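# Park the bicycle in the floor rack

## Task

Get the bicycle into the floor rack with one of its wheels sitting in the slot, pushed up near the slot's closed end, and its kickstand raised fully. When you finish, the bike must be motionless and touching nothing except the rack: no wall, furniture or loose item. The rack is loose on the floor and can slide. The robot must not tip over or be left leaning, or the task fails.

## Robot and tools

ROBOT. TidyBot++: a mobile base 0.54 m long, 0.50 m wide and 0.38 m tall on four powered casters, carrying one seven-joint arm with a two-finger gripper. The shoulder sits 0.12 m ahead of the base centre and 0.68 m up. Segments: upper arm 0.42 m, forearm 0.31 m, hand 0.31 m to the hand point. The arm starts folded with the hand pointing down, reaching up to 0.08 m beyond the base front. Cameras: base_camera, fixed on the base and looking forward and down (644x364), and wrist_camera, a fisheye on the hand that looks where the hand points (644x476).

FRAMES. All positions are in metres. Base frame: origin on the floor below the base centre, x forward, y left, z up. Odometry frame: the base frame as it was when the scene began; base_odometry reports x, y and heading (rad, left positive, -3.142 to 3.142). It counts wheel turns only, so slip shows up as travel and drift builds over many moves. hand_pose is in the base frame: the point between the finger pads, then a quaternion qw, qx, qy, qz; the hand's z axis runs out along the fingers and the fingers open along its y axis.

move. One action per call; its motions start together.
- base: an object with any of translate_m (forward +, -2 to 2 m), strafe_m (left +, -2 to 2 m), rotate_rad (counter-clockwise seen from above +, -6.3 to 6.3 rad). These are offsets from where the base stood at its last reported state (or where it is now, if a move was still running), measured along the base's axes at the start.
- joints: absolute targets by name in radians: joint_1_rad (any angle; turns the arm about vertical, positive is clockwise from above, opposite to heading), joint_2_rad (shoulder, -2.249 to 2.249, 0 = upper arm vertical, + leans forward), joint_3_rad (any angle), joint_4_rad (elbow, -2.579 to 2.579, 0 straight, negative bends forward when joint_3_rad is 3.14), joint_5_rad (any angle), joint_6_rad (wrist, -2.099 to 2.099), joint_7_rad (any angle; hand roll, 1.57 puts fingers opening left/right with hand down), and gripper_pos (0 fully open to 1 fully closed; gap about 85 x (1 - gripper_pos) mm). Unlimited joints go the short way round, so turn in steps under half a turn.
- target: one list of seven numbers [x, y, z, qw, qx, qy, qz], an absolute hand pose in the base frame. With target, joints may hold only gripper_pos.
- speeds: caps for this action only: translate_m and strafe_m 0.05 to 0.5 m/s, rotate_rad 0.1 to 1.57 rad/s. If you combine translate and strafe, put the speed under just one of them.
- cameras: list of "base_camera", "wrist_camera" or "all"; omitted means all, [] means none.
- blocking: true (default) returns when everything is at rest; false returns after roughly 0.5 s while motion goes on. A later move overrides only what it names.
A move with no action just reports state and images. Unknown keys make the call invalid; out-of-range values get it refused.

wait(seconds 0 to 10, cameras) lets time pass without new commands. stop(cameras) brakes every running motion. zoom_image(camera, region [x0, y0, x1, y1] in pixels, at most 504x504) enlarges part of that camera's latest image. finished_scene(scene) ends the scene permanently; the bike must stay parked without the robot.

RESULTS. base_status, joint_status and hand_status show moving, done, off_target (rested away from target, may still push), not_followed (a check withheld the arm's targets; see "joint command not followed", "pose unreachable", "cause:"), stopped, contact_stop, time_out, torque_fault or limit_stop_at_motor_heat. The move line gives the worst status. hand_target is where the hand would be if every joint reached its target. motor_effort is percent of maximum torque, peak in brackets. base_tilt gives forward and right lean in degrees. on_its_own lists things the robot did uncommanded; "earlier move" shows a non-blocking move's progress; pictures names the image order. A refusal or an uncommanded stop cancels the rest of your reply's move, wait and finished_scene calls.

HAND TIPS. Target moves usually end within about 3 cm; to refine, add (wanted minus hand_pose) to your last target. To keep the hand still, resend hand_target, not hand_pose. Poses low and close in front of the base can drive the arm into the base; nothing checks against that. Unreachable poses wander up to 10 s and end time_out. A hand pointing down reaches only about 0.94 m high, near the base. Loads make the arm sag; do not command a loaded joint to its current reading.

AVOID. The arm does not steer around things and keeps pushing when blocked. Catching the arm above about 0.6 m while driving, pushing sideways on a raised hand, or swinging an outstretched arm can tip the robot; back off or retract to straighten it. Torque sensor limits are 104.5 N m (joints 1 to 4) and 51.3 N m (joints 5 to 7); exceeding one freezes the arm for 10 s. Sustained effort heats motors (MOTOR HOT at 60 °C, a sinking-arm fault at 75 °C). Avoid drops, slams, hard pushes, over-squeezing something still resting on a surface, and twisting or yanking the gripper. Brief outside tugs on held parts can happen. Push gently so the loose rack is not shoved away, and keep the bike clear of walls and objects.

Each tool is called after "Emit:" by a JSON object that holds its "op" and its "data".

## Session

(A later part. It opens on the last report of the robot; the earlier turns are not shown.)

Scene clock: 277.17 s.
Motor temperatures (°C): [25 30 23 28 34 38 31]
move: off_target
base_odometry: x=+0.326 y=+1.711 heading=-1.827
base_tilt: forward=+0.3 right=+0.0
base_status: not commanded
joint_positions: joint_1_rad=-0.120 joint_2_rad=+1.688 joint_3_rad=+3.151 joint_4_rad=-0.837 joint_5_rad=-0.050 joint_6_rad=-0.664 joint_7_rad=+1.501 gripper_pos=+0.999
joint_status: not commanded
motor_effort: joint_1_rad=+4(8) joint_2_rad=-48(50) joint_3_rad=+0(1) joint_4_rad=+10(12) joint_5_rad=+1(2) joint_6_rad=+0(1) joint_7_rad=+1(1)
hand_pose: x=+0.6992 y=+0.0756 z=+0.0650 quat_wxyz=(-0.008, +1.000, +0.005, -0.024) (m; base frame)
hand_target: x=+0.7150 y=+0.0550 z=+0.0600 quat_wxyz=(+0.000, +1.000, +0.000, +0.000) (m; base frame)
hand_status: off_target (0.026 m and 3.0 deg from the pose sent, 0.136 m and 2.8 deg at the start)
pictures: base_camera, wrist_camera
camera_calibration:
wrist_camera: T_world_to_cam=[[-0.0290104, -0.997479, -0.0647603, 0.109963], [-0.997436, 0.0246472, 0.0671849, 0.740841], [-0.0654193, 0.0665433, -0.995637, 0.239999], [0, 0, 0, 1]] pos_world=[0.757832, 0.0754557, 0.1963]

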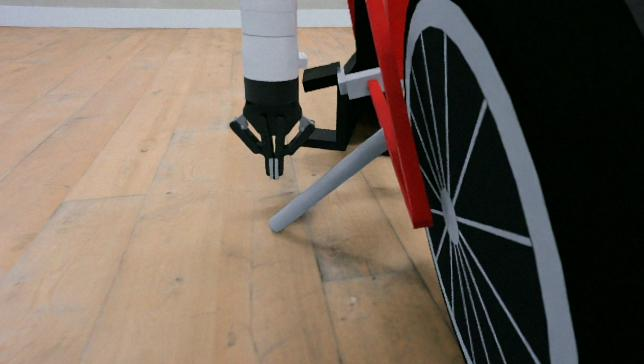

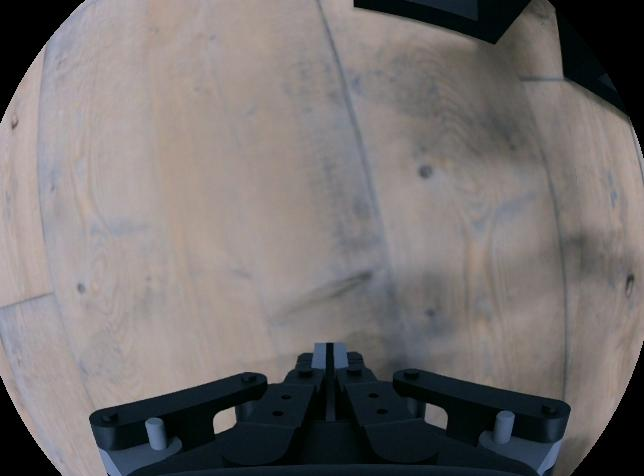

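Emit:
{"op": "move", "data": {"target": [0.71, 0.005, 0.042, 0, 1, 0, 0]}}

Scene clock: 278.33 s.
Motor temperatures (°C): [25 30 23 28 34 38 31]
move: off_target
base_odometry: x=+0.326 y=+1.711 heading=-1.827
base_tilt: forward=+0.3 right=+0.0
base_status: not commanded
joint_positions: joint_1_rad=-0.082 joint_2_rad=+1.696 joint_3_rad=+3.151 joint_4_rad=-0.826 joint_5_rad=-0.050 joint_6_rad=-0.656 joint_7_rad=+1.548 gripper_pos=+0.999
joint_status: not commanded
motor_effort: joint_1_rad=+11(11) joint_2_rad=-45(48) joint_3_rad=+2(2) joint_4_rad=+9(10) joint_5_rad=+1(2) joint_6_rad=+0(1) joint_7_rad=+1(1)
hand_pose: x=+0.7054 y=+0.0542 z=+0.0624 quat_wxyz=(-0.009, +1.000, +0.010, -0.019) (m; base frame)
hand_target: x=+0.7100 y=+0.0050 z=+0.0420 quat_wxyz=(+0.000, +1.000, +0.000, +0.000) (m; base frame)
hand_status: off_target (0.053 m and 2.7 deg from the pose sent, 0.075 m and 3.0 deg at the start)
pictures: base_camera, wrist_camera
camera_calibration:
wrist_camera: T_world_to_cam=[[-0.0183552, -0.997524, -0.067883, 0.0812667], [-0.998345, 0.0145845, 0.0556313, 0.749645], [-0.0545036, 0.0687917, -0.996141, 0.231429], [0, 0, 0, 1]] pos_world=[0.76251, 0.0542118, 0.194349]

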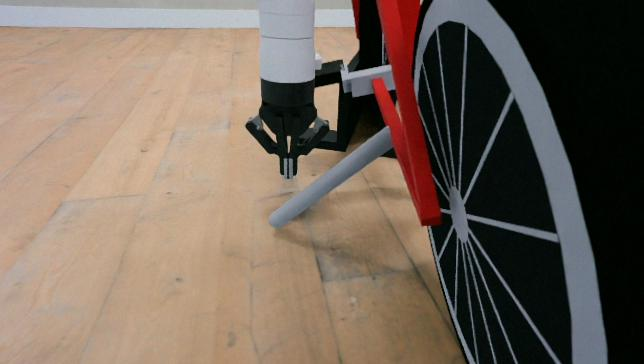

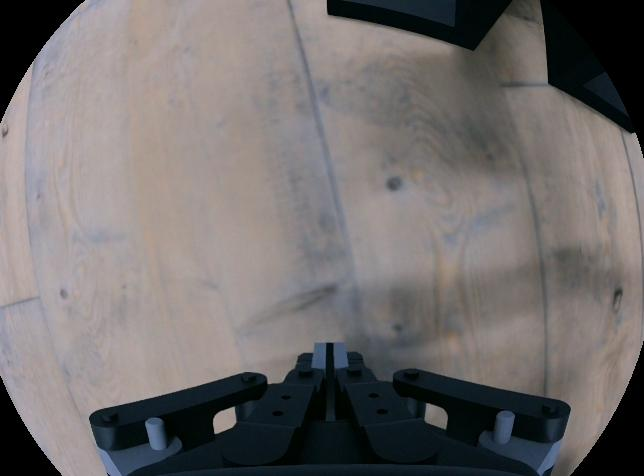

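Emit:
{"op": "move", "data": {"base": {"translate_m": -0.015, "strafe_m": 0.08}, "speeds": {"strafe_m": 0.15}, "cameras": []}}

Emit:
{"op": "move", "data": {"target": [0.725, -0.06, 0.04, 0, 1, 0, 0]}}

Scene clock: 281.07 s.
Motor temperatures (°C): [25 30 23 28 34 38 31]
move: done
base_odometry: x=+0.408 y=+1.705 heading=-1.827
base_tilt: forward=+0.2 right=+0.0
base_status: done
joint_positions: joint_1_rad=-0.021 joint_2_rad=+1.707 joint_3_rad=+3.151 joint_4_rad=-0.825 joint_5_rad=-0.050 joint_6_rad=-0.656 joint_7_rad=+1.548 gripper_pos=+0.999
joint_status: not commanded
motor_effort: joint_1_rad=+1(9) joint_2_rad=-47(47) joint_3_rad=-1(2) joint_4_rad=+10(10) joint_5_rad=+1(2) joint_6_rad=-1(1) joint_7_rad=+1(1)
hand_pose: x=+0.7011 y=+0.0181 z=+0.0558 quat_wxyz=(-0.009, +0.999, -0.020, -0.024) (m; base frame)
hand_target: x=+0.7100 y=+0.0050 z=+0.0420 quat_wxyz=(+0.000, +1.000, +0.000, +0.000) (m; base frame)
hand_status: not commanded
pictures: none
No camera images: "cameras" was empty.

Scene clock: 282.43 s.
Motor temperatures (°C): [25 31 23 28 34 38 31]
move: off_target
base_odometry: x=+0.408 y=+1.705 heading=-1.827
base_tilt: forward=+0.2 right=+0.0
base_status: not commanded
joint_positions: joint_1_rad=+0.050 joint_2_rad=+1.748 joint_3_rad=+3.151 joint_4_rad=-0.701 joint_5_rad=-0.049 joint_6_rad=-0.656 joint_7_rad=+1.644 gripper_pos=+0.999
joint_status: not commanded
motor_effort: joint_1_rad=+8(10) joint_2_rad=-47(49) joint_3_rad=+1(2) joint_4_rad=+11(12) joint_5_rad=+1(2) joint_6_rad=+0(1) joint_7_rad=+1(1)
hand_pose: x=+0.7448 y=-0.0257 z=+0.0545 quat_wxyz=(-0.009, +1.000, -0.007, +0.019) (m; base frame)
hand_target: x=+0.7250 y=-0.0600 z=+0.0400 quat_wxyz=(+0.000, +1.000, +0.000, +0.000) (m; base frame)
hand_status: off_target (0.042 m and 2.5 deg from the pose sent, 0.083 m and 3.7 deg at the start)
pictures: base_camera, wrist_camera
camera_calibration:
wrist_camera: T_world_to_cam=[[-0.0475618, -0.996339, -0.0710353, 0.0237085], [-0.998615, 0.0490292, -0.0190586, 0.795769], [0.0224716, 0.0700305, -0.997292, 0.173991], [0, 0, 0, 1]] pos_world=[0.791885, -0.0275789, 0.19037]

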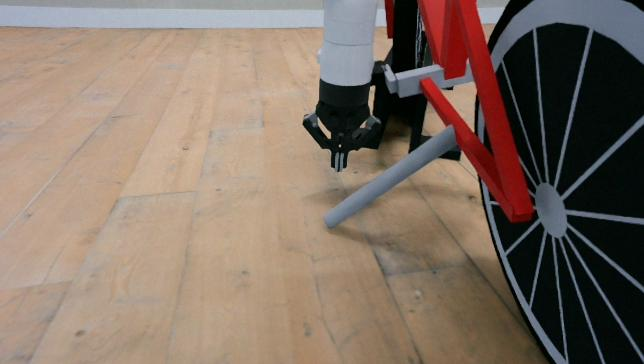

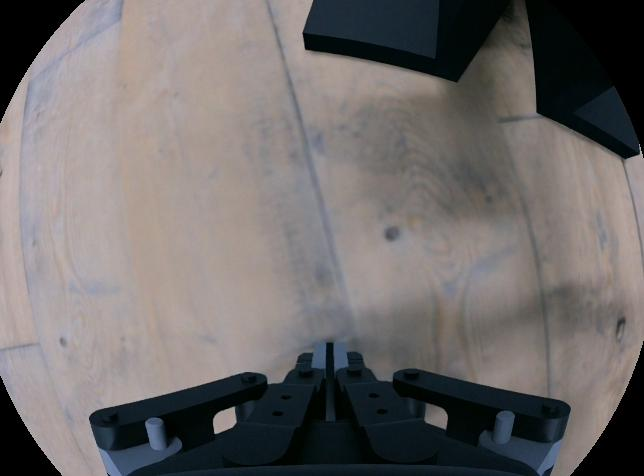

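Emit:
{"op": "move", "data": {"target": [0.70, -0.09, 0.025, 0, 1, 0, 0]}}

Scene clock: 283.67 s.
Motor temperatures (°C): [25 31 23 28 34 38 31]
move: off_target
base_odometry: x=+0.408 y=+1.705 heading=-1.827
base_tilt: forward=+0.2 right=+0.0
base_status: not commanded
joint_positions: joint_1_rad=+0.084 joint_2_rad=+1.761 joint_3_rad=+3.151 joint_4_rad=-0.765 joint_5_rad=-0.049 joint_6_rad=-0.639 joint_7_rad=+1.693 gripper_pos=+0.999
joint_status: not commanded
motor_effort: joint_1_rad=+10(12) joint_2_rad=-48(49) joint_3_rad=+1(2) joint_4_rad=+11(11) joint_5_rad=+1(2) joint_6_rad=+0(1) joint_7_rad=+1(1)
hand_pose: x=+0.7054 y=-0.0439 z=+0.0347 quat_wxyz=(-0.011, +1.000, +0.000, -0.010) (m; base frame)
hand_target: x=+0.7000 y=-0.0900 z=+0.0250 quat_wxyz=(+0.000, +1.000, +0.000, +0.000) (m; base frame)
hand_status: off_target (0.047 m and 1.7 deg from the pose sent, 0.084 m and 2.5 deg at the start)
pictures: base_camera, wrist_camera
camera_calibration:
wrist_camera: T_world_to_cam=[[-0.0372516, -0.996757, -0.0713274, -0.00499003], [-0.998638, 0.0345228, 0.0391153, 0.754246], [-0.0365261, 0.0726874, -0.996686, 0.198067], [0, 0, 0, 1]] pos_world=[0.760267, -0.0454095, 0.167552]

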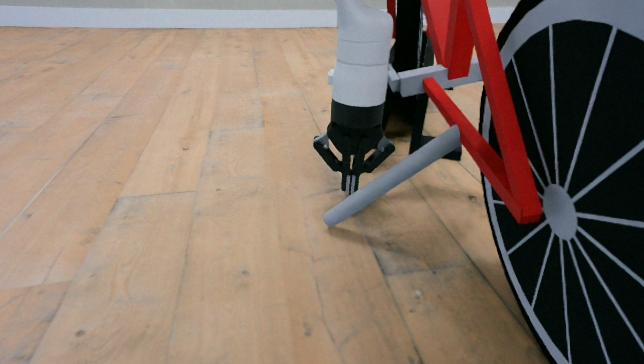

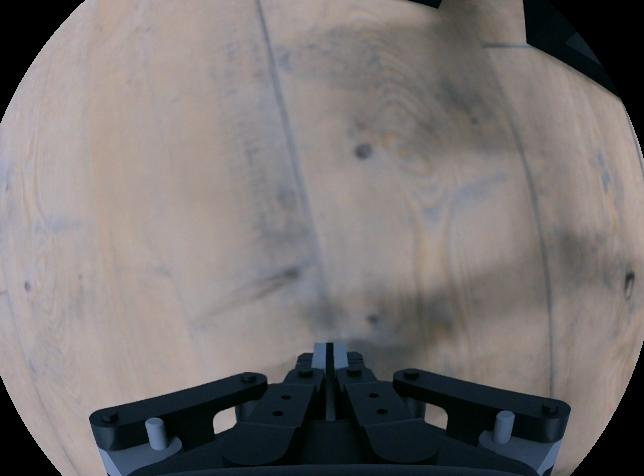

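Good; pull back.

Emit:
{"op": "move", "data": {"target": [0.62, -0.09, 0.03, 0, 1, 0, 0]}}

Emit:
{"op": "move", "data": {"target": [0.55, -0.09, 0.03, 0, 1, 0, 0]}}

Scene clock: 285.33 s.
Motor temperatures (°C): [25 31 23 28 34 38 31]
move: off_target
base_odometry: x=+0.408 y=+1.705 heading=-1.827
base_tilt: forward=+0.3 right=+0.0
base_status: not commanded
joint_positions: joint_1_rad=+0.112 joint_2_rad=+1.682 joint_3_rad=+3.138 joint_4_rad=-1.130 joint_5_rad=+0.000 joint_6_rad=-0.313 joint_7_rad=+1.693 gripper_pos=+0.999
joint_status: not commanded
motor_effort: joint_1_rad=+11(12) joint_2_rad=-44(48) joint_3_rad=+2(3) joint_4_rad=+0(10) joint_5_rad=+0(2) joint_6_rad=-6(6) joint_7_rad=+1(1)
hand_pose: x=+0.6408 y=-0.0550 z=+0.0262 quat_wxyz=(-0.001, +1.000, +0.005, +0.008) (m; base frame)
hand_target: x=+0.6200 y=-0.0900 z=+0.0300 quat_wxyz=(+0.000, +1.000, +0.000, +0.000) (m; base frame)
hand_status: off_target (0.041 m and 1.1 deg from the pose sent, 0.097 m and 1.7 deg at the start)
pictures: base_camera, wrist_camera
camera_calibration:
wrist_camera: T_world_to_cam=[[-0.0261941, -0.998232, -0.0533517, -0.0266775], [-0.999657, 0.0261411, 0.00169078, 0.691643], [-0.000293114, 0.0533777, -0.998574, 0.163853], [0, 0, 0, 1]] pos_world=[0.690755, -0.0534567, 0.161027]

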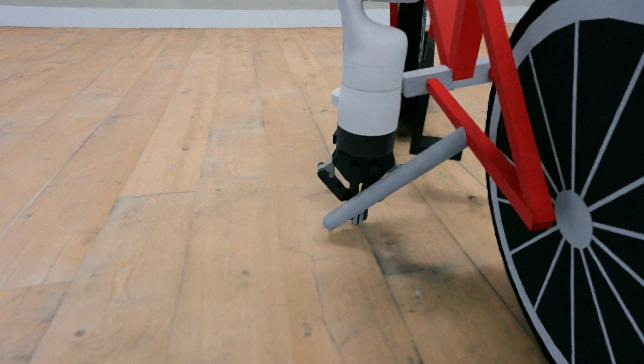

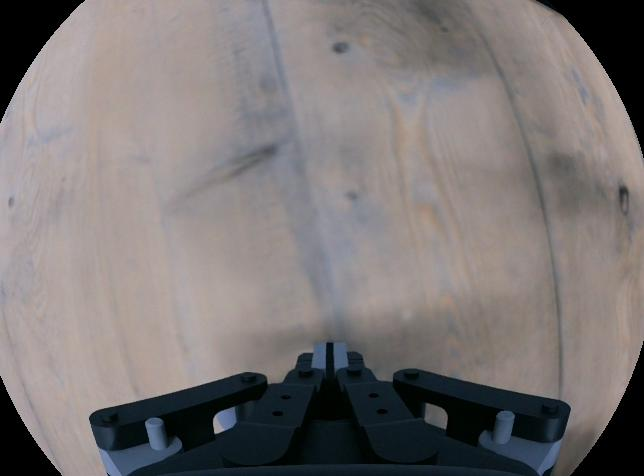

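Scene clock: 286.63 s.
Motor temperatures (°C): [25 31 23 28 34 38 31]
move: off_target
base_odometry: x=+0.408 y=+1.705 heading=-1.827
base_tilt: forward=+0.2 right=+0.0
base_status: not commanded
joint_positions: joint_1_rad=+0.115 joint_2_rad=+1.626 joint_3_rad=+3.129 joint_4_rad=-1.365 joint_5_rad=+0.060 joint_6_rad=-0.079 joint_7_rad=+1.693 gripper_pos=+0.999
joint_status: not commanded
motor_effort: joint_1_rad=+14(15) joint_2_rad=-36(44) joint_3_rad=+5(5) joint_4_rad=-7(8) joint_5_rad=-1(2) joint_6_rad=-7(8) joint_7_rad=-1(1)
hand_pose: x=+0.6061 y=-0.0485 z=+0.0373 quat_wxyz=(+0.002, +0.999, +0.033, +0.036) (m; base frame)
hand_target: x=+0.5500 y=-0.0900 z=+0.0300 quat_wxyz=(+0.000, +1.000, +0.000, +0.000) (m; base frame)
hand_status: off_target (0.070 m and 5.6 deg from the pose sent, 0.097 m and 1.1 deg at the start)
pictures: base_camera, wrist_camera
camera_calibration:
wrist_camera: T_world_to_cam=[[0.0333098, -0.9983, -0.0478213, -0.0568294], [-0.998058, -0.0307058, -0.0541911, 0.65509], [0.0526306, 0.0495335, -0.997385, 0.142236], [0, 0, 0, 1]] pos_world=[0.648225, -0.0436631, 0.174646]

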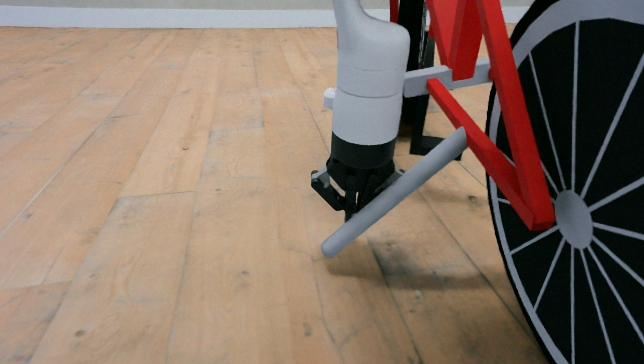

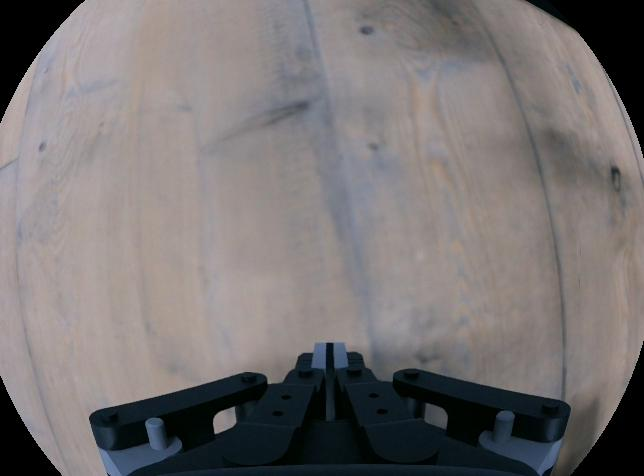

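Emit:
{"op": "move", "data": {"target": [0.44, -0.08, 0.0, 0, 1, 0, 0]}}

Scene clock: 288.23 s.
Motor temperatures (°C): [25 31 23 28 34 38 31]
move: off_target
base_odometry: x=+0.408 y=+1.705 heading=-1.827
base_tilt: forward=+0.2 right=+0.0
base_status: not commanded
joint_positions: joint_1_rad=+0.176 joint_2_rad=+1.687 joint_3_rad=+3.140 joint_4_rad=-1.684 joint_5_rad=+0.078 joint_6_rad=+0.196 joint_7_rad=+1.692 gripper_pos=+0.999
joint_status: not commanded
motor_effort: joint_1_rad=+7(14) joint_2_rad=-26(37) joint_3_rad=+3(9) joint_4_rad=+0(10) joint_5_rad=+1(2) joint_6_rad=+1(8) joint_7_rad=+1(1)
hand_pose: x=+0.4511 y=-0.0519 z=+0.0159 quat_wxyz=(-0.011, +1.000, +0.011, -0.015) (m; base frame)
hand_target: x=+0.4400 y=-0.0800 z=+0.0000 quat_wxyz=(+0.000, +1.000, +0.000, +0.000) (m; base frame)
hand_status: off_target (0.034 m and 2.5 deg from the pose sent, 0.173 m and 5.6 deg at the start)
pictures: base_camera, wrist_camera
camera_calibration:
wrist_camera: T_world_to_cam=[[-0.0176387, -0.997212, -0.0725035, -0.0326093], [-0.998737, 0.0141614, 0.0481974, 0.500196], [-0.0470363, 0.0732621, -0.996203, 0.175391], [0, 0, 0, 1]] pos_world=[0.507239, -0.0524514, 0.148252]

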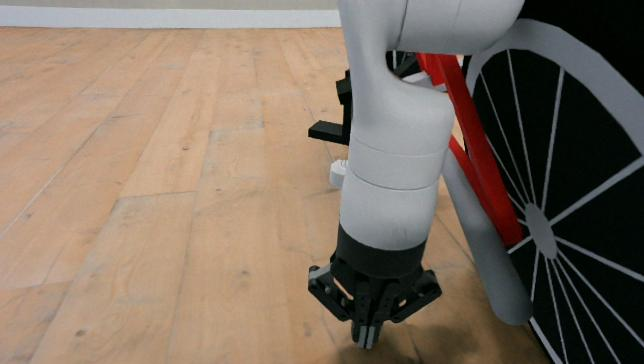

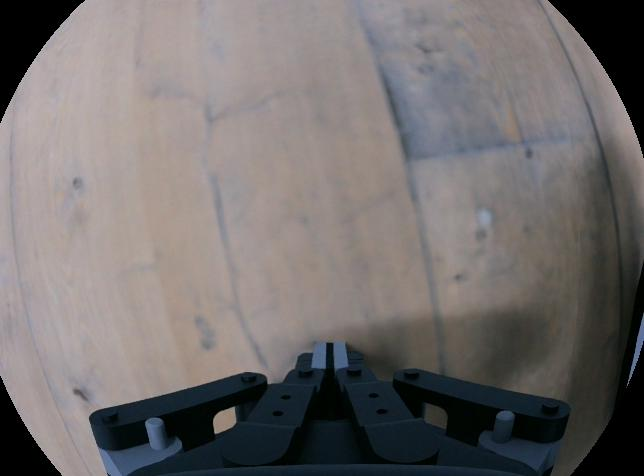

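Emit:
{"op": "zoom_image", "data": {"camera": "base_camera", "region": [380, 20, 640, 364]}}

Scaled by 1.465.

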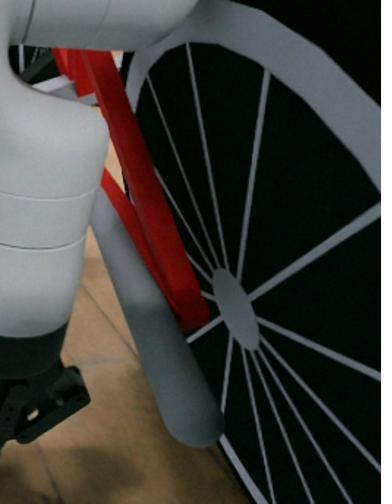

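Emit:
{"op": "move", "data": {"target": [0.44, 0.06, 0.14, 0, 1, 0, 0]}}

Emit:
{"op": "move", "data": {"target": [0.42, 0.10, 0.42, 0, 1, 0, 0]}}

Emit:
{"op": "zoom_image", "data": {"camera": "base_camera", "region": [300, 20, 640, 364]}}

Scene clock: 290.53 s.
Motor temperatures (°C): [25 31 23 27 34 38 31]
move: off_target
base_odometry: x=+0.408 y=+1.705 heading=-1.827
base_tilt: forward=+0.2 right=+0.0
base_status: not commanded
joint_positions: joint_1_rad=-0.167 joint_2_rad=+1.391 joint_3_rad=+3.108 joint_4_rad=-2.024 joint_5_rad=-0.031 joint_6_rad=+0.271 joint_7_rad=+1.520 gripper_pos=+0.999
joint_status: not commanded
motor_effort: joint_1_rad=+1(10) joint_2_rad=-32(53) joint_3_rad=-2(10) joint_4_rad=-3(19) joint_5_rad=+1(3) joint_6_rad=+0(9) joint_7_rad=+1(1)
hand_pose: x=+0.4397 y=+0.0728 z=+0.1437 quat_wxyz=(-0.012, +0.999, +0.046, -0.003) (m; base frame)
hand_target: x=+0.4400 y=+0.0600 z=+0.1400 quat_wxyz=(+0.000, +1.000, +0.000, +0.000) (m; base frame)
hand_status: off_target (0.013 m and 5.5 deg from the pose sent, 0.167 m and 2.5 deg at the start)
pictures: base_camera, wrist_camera
camera_calibration:
wrist_camera: T_world_to_cam=[[0.0547448, -0.995698, -0.0747579, 0.0691848], [-0.998131, -0.0566063, 0.0230122, 0.489348], [-0.027145, 0.0733584, -0.996936, 0.284428], [0, 0, 0, 1]] pos_world=[0.492367, 0.0757221, 0.277468]

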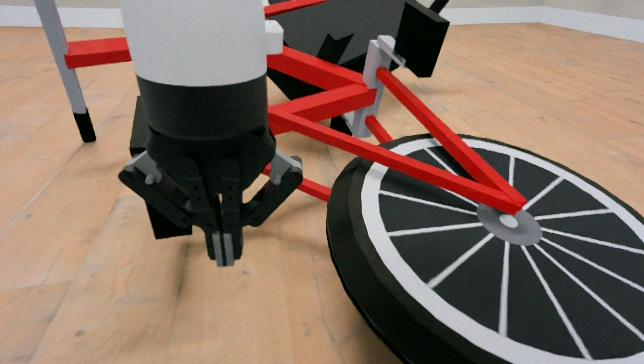

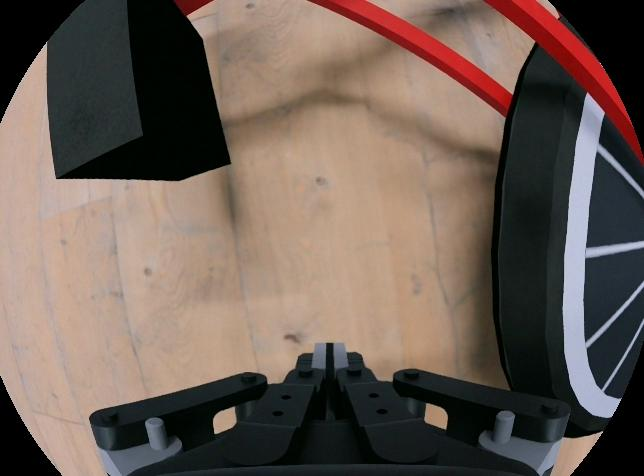

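Scene clock: 292.63 s.
Motor temperatures (°C): [25 31 23 27 34 38 31]
move: off_target
base_odometry: x=+0.408 y=+1.705 heading=-1.827
base_tilt: forward=+0.2 right=+0.0
base_status: not commanded
joint_positions: joint_1_rad=-0.333 joint_2_rad=+0.592 joint_3_rad=+3.159 joint_4_rad=-2.269 joint_5_rad=-0.043 joint_6_rad=-0.210 joint_7_rad=+1.387 gripper_pos=+0.999
joint_status: not commanded
motor_effort: joint_1_rad=+1(1) joint_2_rad=-25(35) joint_3_rad=-1(2) joint_4_rad=+6(6) joint_5_rad=+1(2) joint_6_rad=+0(1) joint_7_rad=+1(1)
hand_pose: x=+0.4451 y=+0.1095 z=+0.4183 quat_wxyz=(-0.009, +0.998, +0.047, +0.034) (m; base frame)
hand_target: x=+0.4200 y=+0.1000 z=+0.4200 quat_wxyz=(+0.000, +1.000, +0.000, +0.000) (m; base frame)
hand_status: off_target (0.027 m and 6.8 deg from the pose sent, 0.278 m and 5.5 deg at the start)
pictures: base_camera, wrist_camera
camera_calibration:
wrist_camera: T_world_to_cam=[[0.0614717, -0.995765, -0.0683608, 0.120296], [-0.997014, -0.0580528, -0.0509246, 0.521134], [0.0467404, 0.0712871, -0.99636, 0.522728], [0, 0, 0, 1]] pos_world=[0.487751, 0.112776, 0.555588]

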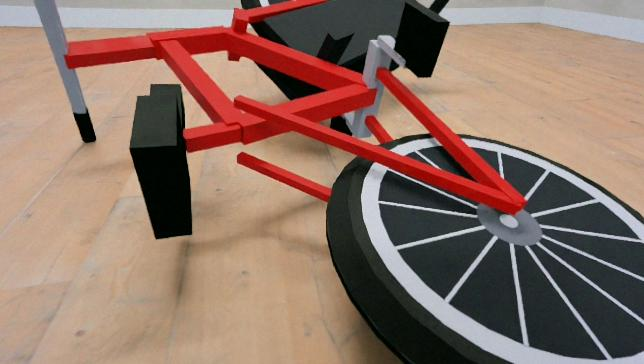

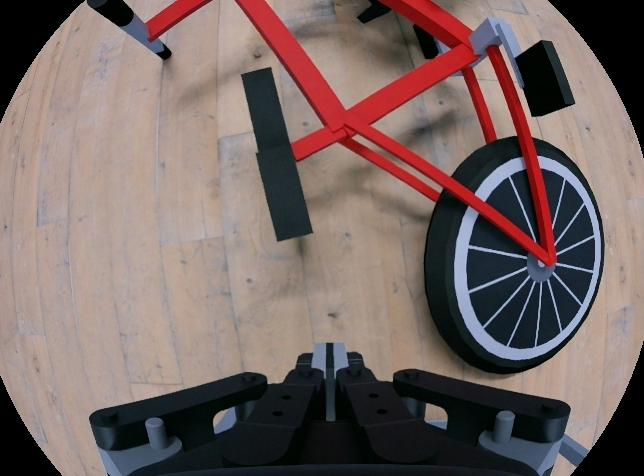

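Scaled by 1.465.

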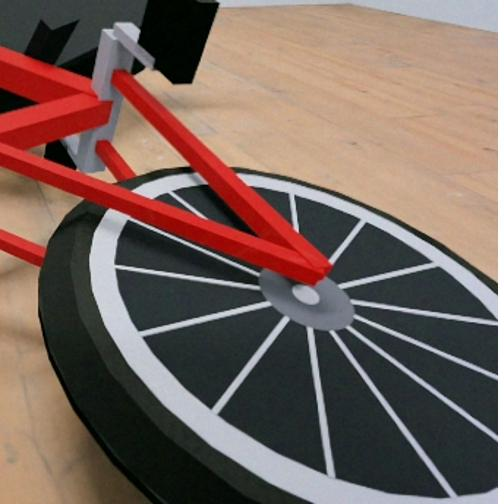

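Emit:
{"op": "move", "data": {"base": {"translate_m": -0.5, "strafe_m": 0.2}, "joints": {"joint_1_rad": 0.0, "joint_2_rad": -0.366, "joint_3_rad": 3.111, "joint_4_rad": -2.54, "joint_5_rad": 0.018, "joint_6_rad": -0.1, "joint_7_rad": 1.54}}}

Emit:
{"op": "zoom_image", "data": {"camera": "wrist_camera", "region": [150, 0, 600, 360]}}

Scene clock: 300.07 s.
Motor temperatures (°C): [25 31 23 27 34 38 31]
move: done
base_odometry: x=+0.728 y=+2.139 heading=-1.827
base_tilt: forward=+0.2 right=+0.0
base_status: done
joint_positions: joint_1_rad=-0.018 joint_2_rad=-0.356 joint_3_rad=+3.139 joint_4_rad=-2.526 joint_5_rad=-0.031 joint_6_rad=-0.171 joint_7_rad=+1.500 gripper_pos=+0.999
joint_status: all done
motor_effort: joint_1_rad=+1(2) joint_2_rad=-4(28) joint_3_rad=+0(2) joint_4_rad=+18(19) joint_5_rad=+2(2) joint_6_rad=+6(7) joint_7_rad=+1(2)
hand_pose: x=+0.4551 y=+0.0101 z=+0.6820 quat_wxyz=(-0.026, +0.920, -0.036, +0.389) (m; base frame)
hand_target: x=+0.4642 y=+0.0108 z=+0.6949 quat_wxyz=(-0.003, +0.907, +0.009, +0.420) (m; base frame)
hand_status: not commanded
pictures: base_camera, wrist_camera
camera_calibration:
wrist_camera: T_world_to_cam=[[-0.0349912, -0.989969, -0.136884, 0.12932], [-0.705867, 0.121443, -0.697857, 0.845654], [0.70748, 0.0722032, -0.703036, 0.291279], [0, 0, 0, 1]] pos_world=[0.39537, 0.00429327, 0.812626]

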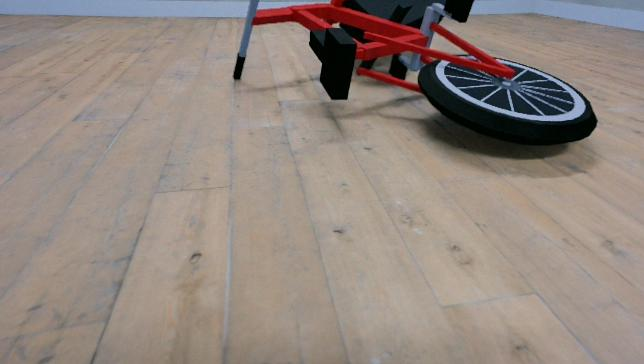

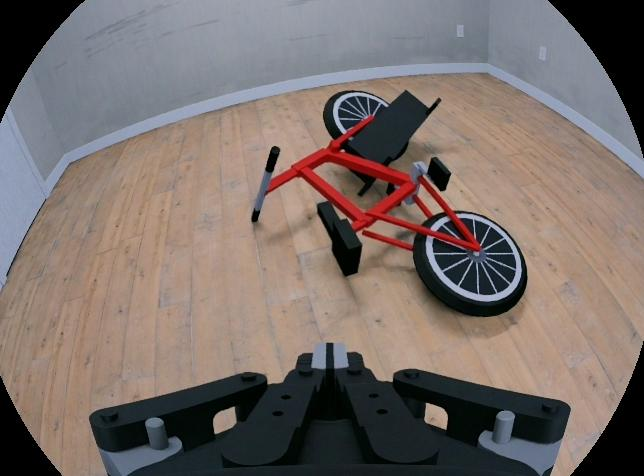

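Scaled by 1.120.

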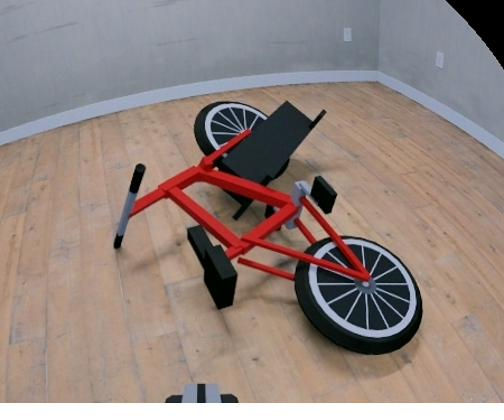

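Emit:
{"op": "move", "data": {"base": {"translate_m": 0.2, "strafe_m": 0.96}, "cameras": []}}

Emit:
{"op": "move", "data": {"base": {"translate_m": 1.06, "rotate_rad": -1.38}, "joints": {"joint_6_rad": -0.1, "gripper_pos": 0.0}}}

Emit:
{"op": "zoom_image", "data": {"camera": "wrist_camera", "region": [70, 0, 570, 360]}}

Scene clock: 304.07 s.
Motor temperatures (°C): [25 30 23 27 34 38 31]
move: done
base_odometry: x=+1.606 y=+1.701 heading=-1.827
base_tilt: forward=+0.2 right=+0.0
base_status: done
joint_positions: joint_1_rad=-0.016 joint_2_rad=-0.356 joint_3_rad=+3.134 joint_4_rad=-2.526 joint_5_rad=-0.030 joint_6_rad=-0.169 joint_7_rad=+1.501 gripper_pos=+0.999
joint_status: not commanded
motor_effort: joint_1_rad=+1(1) joint_2_rad=-4(4) joint_3_rad=+0(1) joint_4_rad=+18(19) joint_5_rad=+0(2) joint_6_rad=+6(7) joint_7_rad=+1(1)
hand_pose: x=+0.4555 y=+0.0108 z=+0.6824 quat_wxyz=(-0.025, +0.920, -0.034, +0.390) (m; base frame)
hand_target: x=+0.4642 y=+0.0108 z=+0.6949 quat_wxyz=(-0.003, +0.907, +0.009, +0.420) (m; base frame)
hand_status: not commanded
pictures: none
No camera images: "cameras" was empty.

Scene clock: 307.83 s.
Motor temperatures (°C): [25 30 23 27 34 38 31]
move: done
base_odometry: x=+1.338 y=+0.676 heading=+3.075
base_tilt: forward=+0.2 right=+0.0
base_status: done
joint_positions: joint_1_rad=-0.014 joint_2_rad=-0.357 joint_3_rad=+3.133 joint_4_rad=-2.528 joint_5_rad=-0.030 joint_6_rad=-0.166 joint_7_rad=+1.501 gripper_pos=+0.000
joint_status: all done
motor_effort: joint_1_rad=+1(2) joint_2_rad=-4(5) joint_3_rad=+0(2) joint_4_rad=+18(19) joint_5_rad=+1(2) joint_6_rad=+6(7) joint_7_rad=+1(1)
hand_pose: x=+0.4555 y=+0.0102 z=+0.6827 quat_wxyz=(-0.025, +0.920, -0.034, +0.391) (m; base frame)
hand_target: x=+0.4642 y=+0.0108 z=+0.6949 quat_wxyz=(-0.003, +0.907, +0.009, +0.420) (m; base frame)
hand_status: not commanded
pictures: base_camera, wrist_camera
camera_calibration:
wrist_camera: T_world_to_cam=[[-0.0326238, -0.990503, -0.133563, 0.126187], [-0.702979, 0.117733, -0.701398, 0.847549], [0.710462, 0.0710099, -0.700144, 0.288166], [0, 0, 0, 1]] pos_world=[0.395196, 0.00474197, 0.81308]

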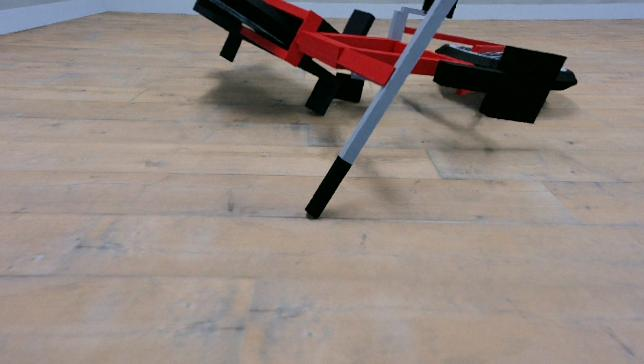

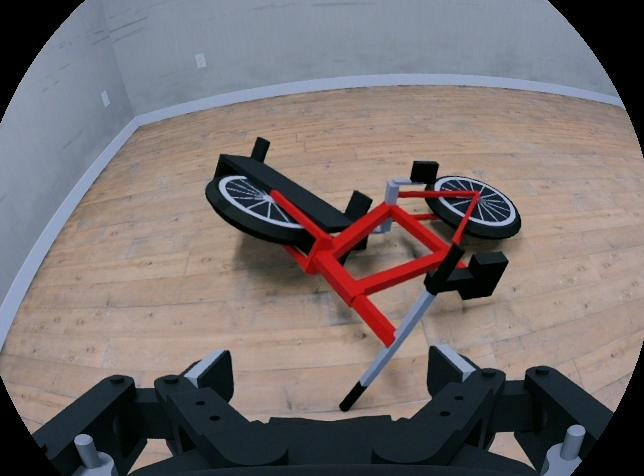

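Scaled by 1.008.

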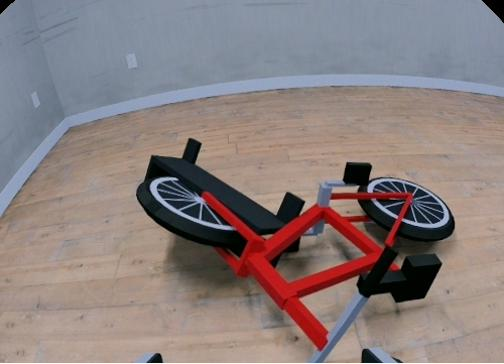

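Emit:
{"op": "move", "data": {"target": [0.62, -0.11, 0.33, -0.170, 0.895, -0.148, 0.394]}}

Scene clock: 312.50 s.
Motor temperatures (°C): [25 30 23 27 34 38 31]
move: off_target
base_odometry: x=+1.338 y=+0.676 heading=+3.075
base_tilt: forward=+0.2 right=+0.0
base_status: not commanded
joint_positions: joint_1_rad=+0.796 joint_2_rad=+1.230 joint_3_rad=+2.865 joint_4_rad=-2.191 joint_5_rad=+0.534 joint_6_rad=+0.804 joint_7_rad=+1.501 gripper_pos=+0.000
joint_status: not commanded
motor_effort: joint_1_rad=+1(1) joint_2_rad=-32(34) joint_3_rad=-7(8) joint_4_rad=-1(19) joint_5_rad=+3(4) joint_6_rad=+5(7) joint_7_rad=+1(1)
hand_pose: x=+0.5962 y=-0.1168 z=+0.3120 quat_wxyz=(-0.154, +0.910, -0.162, +0.349) (m; base frame)
hand_target: x=+0.6200 y=-0.1100 z=+0.3300 quat_wxyz=(-0.169, +0.892, -0.147, +0.393) (m; base frame)
hand_status: off_target (0.031 m and 6.0 deg from the pose sent, 0.407 m and 21.3 deg at the start)
pictures: base_camera, wrist_camera
camera_calibration:
wrist_camera: T_world_to_cam=[[-0.179154, -0.875146, -0.449471, 0.154823], [-0.709287, 0.431493, -0.557428, 0.696893], [0.681774, 0.218938, -0.698033, -0.0285777], [0, 0, 0, 1]] pos_world=[0.541517, -0.158954, 0.438108]

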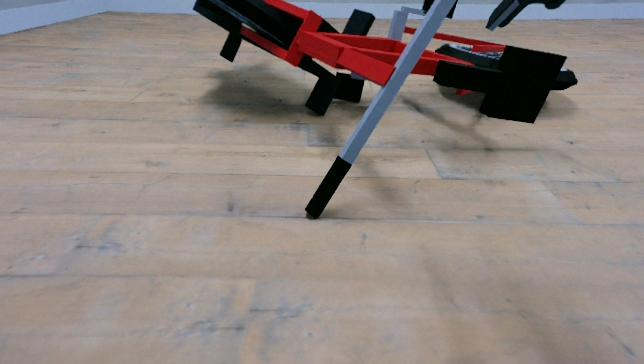

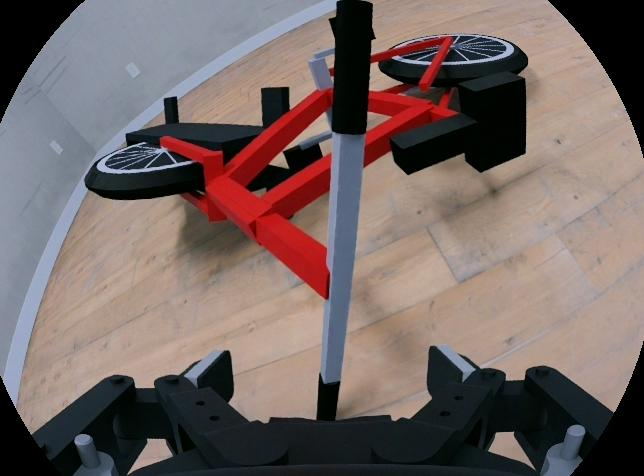

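Emit:
{"op": "move", "data": {"target": [0.705, -0.102, 0.27, -0.170, 0.895, -0.148, 0.394], "cameras": ["wrist_camera"]}}

Scene clock: 314.10 s.
Motor temperatures (°C): [25 30 23 27 34 38 31]
move: off_target
base_odometry: x=+1.338 y=+0.676 heading=+3.075
base_tilt: forward=+0.2 right=+0.0
base_status: not commanded
joint_positions: joint_1_rad=+0.690 joint_2_rad=+1.358 joint_3_rad=+2.845 joint_4_rad=-1.884 joint_5_rad=+0.535 joint_6_rad=+0.804 joint_7_rad=+1.460 gripper_pos=+0.000
joint_status: not commanded
motor_effort: joint_1_rad=+1(2) joint_2_rad=-38(38) joint_3_rad=-8(9) joint_4_rad=+2(3) joint_5_rad=+3(4) joint_6_rad=+7(7) joint_7_rad=+1(1)
hand_pose: x=+0.7079 y=-0.1297 z=+0.2842 quat_wxyz=(-0.142, +0.886, -0.141, +0.417) (m; base frame)
hand_target: x=+0.7050 y=-0.1020 z=+0.2700 quat_wxyz=(-0.169, +0.892, -0.147, +0.393) (m; base frame)
hand_status: off_target (0.031 m and 4.3 deg from the pose sent, 0.118 m and 6.0 deg at the start)
pictures: wrist_camera
camera_calibration:
wrist_camera: T_world_to_cam=[[-0.114796, -0.897442, -0.425933, 0.0959629], [-0.620265, 0.39967, -0.674933, 0.732443], [0.775947, 0.186712, -0.602533, -0.219264], [0, 0, 0, 1]] pos_world=[0.635462, -0.165675, 0.40311]

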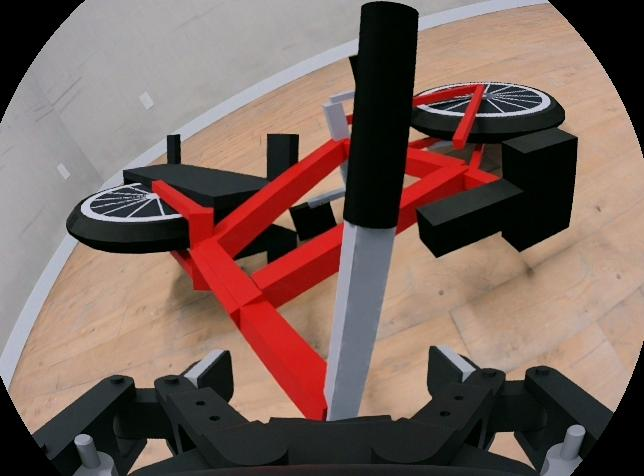

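Emit:
{"op": "move", "data": {"target": [0.722, -0.078, 0.215, -0.170, 0.895, -0.148, 0.394]}}

Scene clock: 315.47 s.
Motor temperatures (°C): [25 30 23 27 34 38 31]
move: off_target
base_odometry: x=+1.338 y=+0.676 heading=+3.075
base_tilt: forward=+0.3 right=+0.0
base_status: not commanded
joint_positions: joint_1_rad=+0.598 joint_2_rad=+1.496 joint_3_rad=+2.845 joint_4_rad=-1.759 joint_5_rad=+0.535 joint_6_rad=+0.804 joint_7_rad=+1.448 gripper_pos=+0.000
joint_status: not commanded
motor_effort: joint_1_rad=+1(2) joint_2_rad=-38(41) joint_3_rad=-9(11) joint_4_rad=+2(3) joint_5_rad=+4(4) joint_6_rad=+6(7) joint_7_rad=+1(1)
hand_pose: x=+0.7240 y=-0.0821 z=+0.2257 quat_wxyz=(-0.162, +0.891, -0.126, +0.406) (m; base frame)
hand_target: x=+0.7220 y=-0.0780 z=+0.2150 quat_wxyz=(-0.169, +0.892, -0.147, +0.393) (m; base frame)
hand_status: off_target (0.012 m and 3.0 deg from the pose sent, 0.088 m and 4.3 deg at the start)
pictures: base_camera, wrist_camera
camera_calibration:
wrist_camera: T_world_to_cam=[[-0.0775532, -0.891305, -0.446722, 0.0938209], [-0.648532, 0.385416, -0.656399, 0.698993], [0.757226, 0.238808, -0.607931, -0.25688], [0, 0, 0, 1]] pos_world=[0.655112, -0.124435, 0.344565]

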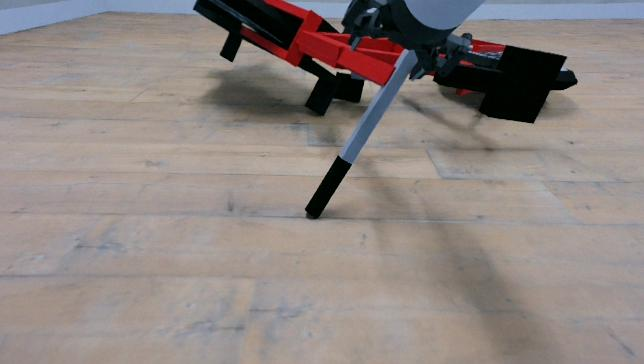

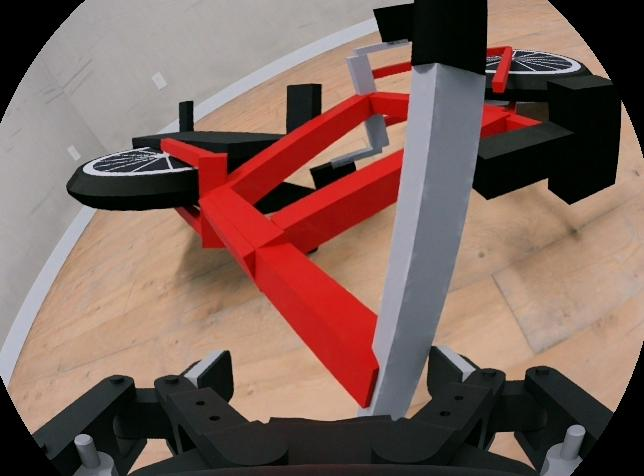

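Emit:
{"op": "move", "data": {"target": [0.724, -0.106, 0.205, -0.170, 0.895, -0.148, 0.394]}}

Scene clock: 316.50 s.
Motor temperatures (°C): [25 30 23 27 34 38 31]
move: off_target
base_odometry: x=+1.338 y=+0.676 heading=+3.075
base_tilt: forward=+0.2 right=+0.0
base_status: not commanded
joint_positions: joint_1_rad=+0.657 joint_2_rad=+1.512 joint_3_rad=+2.840 joint_4_rad=-1.697 joint_5_rad=+0.564 joint_6_rad=+0.777 joint_7_rad=+1.442 gripper_pos=+0.000
joint_status: not commanded
motor_effort: joint_1_rad=+1(3) joint_2_rad=-39(40) joint_3_rad=-9(10) joint_4_rad=+3(3) joint_5_rad=+3(4) joint_6_rad=+6(7) joint_7_rad=+1(1)
hand_pose: x=+0.7350 y=-0.1251 z=+0.2227 quat_wxyz=(-0.146, +0.885, -0.141, +0.420) (m; base frame)
hand_target: x=+0.7240 y=-0.1060 z=+0.2050 quat_wxyz=(-0.169, +0.892, -0.147, +0.393) (m; base frame)
hand_status: off_target (0.028 m and 4.2 deg from the pose sent, 0.032 m and 3.0 deg at the start)
pictures: base_camera, wrist_camera
camera_calibration:
wrist_camera: T_world_to_cam=[[-0.108336, -0.894908, -0.4329, 0.0741113], [-0.616839, 0.402009, -0.676682, 0.704], [0.779598, 0.19372, -0.595566, -0.281611], [0, 0, 0, 1]] pos_world=[0.661826, -0.162138, 0.340749]

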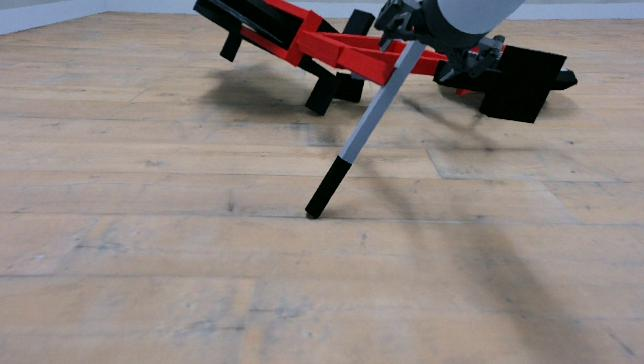

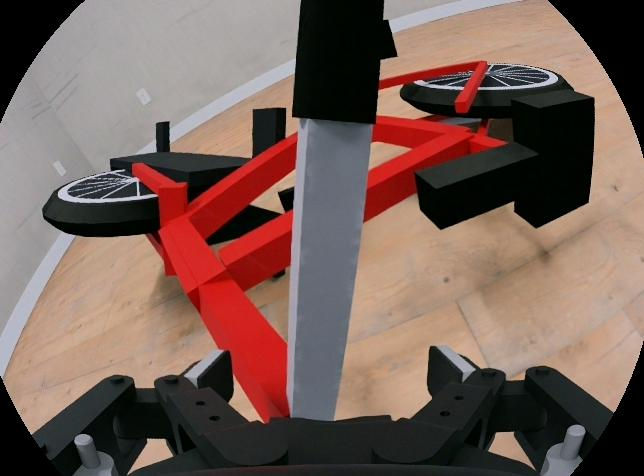

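Emit:
{"op": "move", "data": {"target": [0.722, -0.098, 0.197, -0.170, 0.895, -0.148, 0.394], "cameras": []}}

Emit:
{"op": "move", "data": {"joints": {"gripper_pos": 0.5}, "cameras": ["wrist_camera"]}}

Emit:
{"op": "move", "data": {"joints": {"gripper_pos": 1.0}}}

Scene clock: 317.37 s.
Motor temperatures (°C): [25 30 23 27 34 38 31]
move: off_target
base_odometry: x=+1.338 y=+0.676 heading=+3.075
base_tilt: forward=+0.3 right=+0.0
base_status: not commanded
joint_positions: joint_1_rad=+0.649 joint_2_rad=+1.532 joint_3_rad=+2.840 joint_4_rad=-1.696 joint_5_rad=+0.564 joint_6_rad=+0.777 joint_7_rad=+1.442 gripper_pos=+0.000
joint_status: not commanded
motor_effort: joint_1_rad=+1(2) joint_2_rad=-39(40) joint_3_rad=-9(10) joint_4_rad=+2(3) joint_5_rad=+2(3) joint_6_rad=+6(7) joint_7_rad=+1(1)
hand_pose: x=+0.7292 y=-0.1152 z=+0.2118 quat_wxyz=(-0.152, +0.887, -0.141, +0.412) (m; base frame)
hand_target: x=+0.7220 y=-0.0980 z=+0.1970 quat_wxyz=(-0.169, +0.892, -0.147, +0.393) (m; base frame)
hand_status: off_target (0.024 m and 3.1 deg from the pose sent, 0.040 m and 4.2 deg at the start)
pictures: none
No camera images: "cameras" was empty.

Scene clock: 318.30 s.
Motor temperatures (°C): [25 30 23 27 34 38 31]
move: done
base_odometry: x=+1.338 y=+0.676 heading=+3.075
base_tilt: forward=+0.2 right=+0.0
base_status: not commanded
joint_positions: joint_1_rad=+0.642 joint_2_rad=+1.532 joint_3_rad=+2.838 joint_4_rad=-1.694 joint_5_rad=+0.568 joint_6_rad=+0.777 joint_7_rad=+1.442 gripper_pos=+0.500
joint_status: all done
motor_effort: joint_1_rad=+2(4) joint_2_rad=-38(39) joint_3_rad=-7(10) joint_4_rad=+4(6) joint_5_rad=+2(3) joint_6_rad=+6(7) joint_7_rad=+1(1)
hand_pose: x=+0.7309 y=-0.1093 z=+0.2125 quat_wxyz=(-0.155, +0.887, -0.136, +0.412) (m; base frame)
hand_target: x=+0.7220 y=-0.0980 z=+0.1970 quat_wxyz=(-0.169, +0.892, -0.147, +0.393) (m; base frame)
hand_status: not commanded
pictures: wrist_camera
camera_calibration:
wrist_camera: T_world_to_cam=[[-0.0973377, -0.891389, -0.442663, 0.0778156], [-0.632071, 0.398929, -0.664336, 0.696434], [0.768773, 0.215129, -0.602252, -0.275861], [0, 0, 0, 1]] pos_world=[0.659844, -0.149118, 0.330975]

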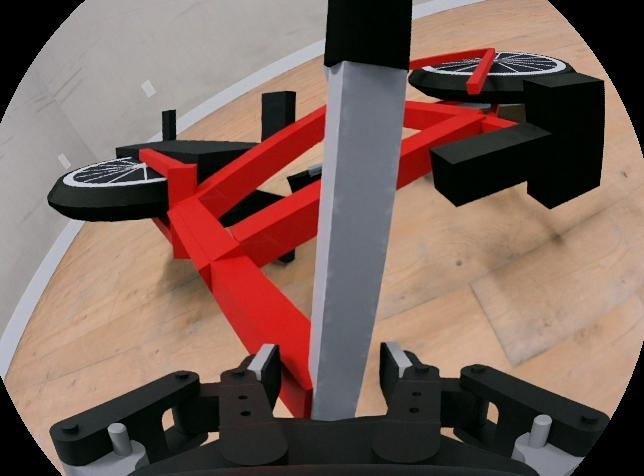

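Scene clock: 319.13 s.
Motor temperatures (°C): [25 30 23 27 34 38 31]
move: off_target
base_odometry: x=+1.338 y=+0.676 heading=+3.075
base_tilt: forward=+0.1 right=+0.0
base_status: not commanded
joint_positions: joint_1_rad=+0.674 joint_2_rad=+1.514 joint_3_rad=+2.835 joint_4_rad=-1.742 joint_5_rad=+0.586 joint_6_rad=+0.777 joint_7_rad=+1.420 gripper_pos=+0.817
joint_status: gripper_pos off_target (ended at +0.817, target +1.000)
motor_effort: joint_1_rad=-4(7) joint_2_rad=-32(38) joint_3_rad=-8(8) joint_4_rad=+13(15) joint_5_rad=+0(5) joint_6_rad=+4(6) joint_7_rad=+4(4)
hand_pose: x=+0.7148 y=-0.1115 z=+0.2182 quat_wxyz=(-0.165, +0.888, -0.150, +0.402) (m; base frame)
hand_target: x=+0.7220 y=-0.0980 z=+0.1970 quat_wxyz=(-0.169, +0.892, -0.147, +0.393) (m; base frame)
hand_status: not commanded
pictures: base_camera, wrist_camera
camera_calibration:
wrist_camera: T_world_to_cam=[[-0.118255, -0.874779, -0.46987, 0.0995337], [-0.639031, 0.429226, -0.638282, 0.693601], [0.760036, 0.224781, -0.609769, -0.250588], [0, 0, 0, 1]] pos_world=[0.645459, -0.154314, 0.33668]

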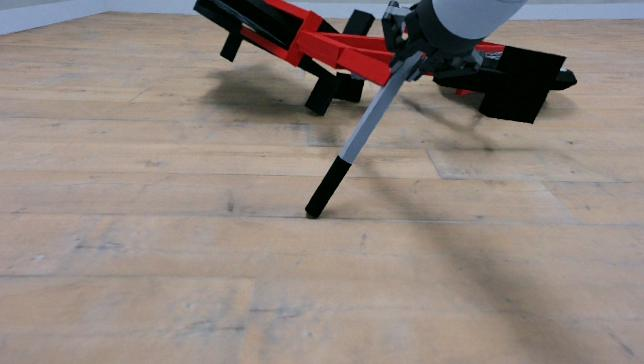

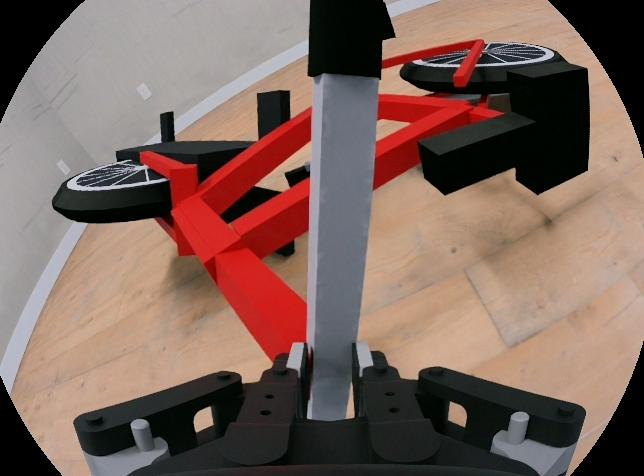

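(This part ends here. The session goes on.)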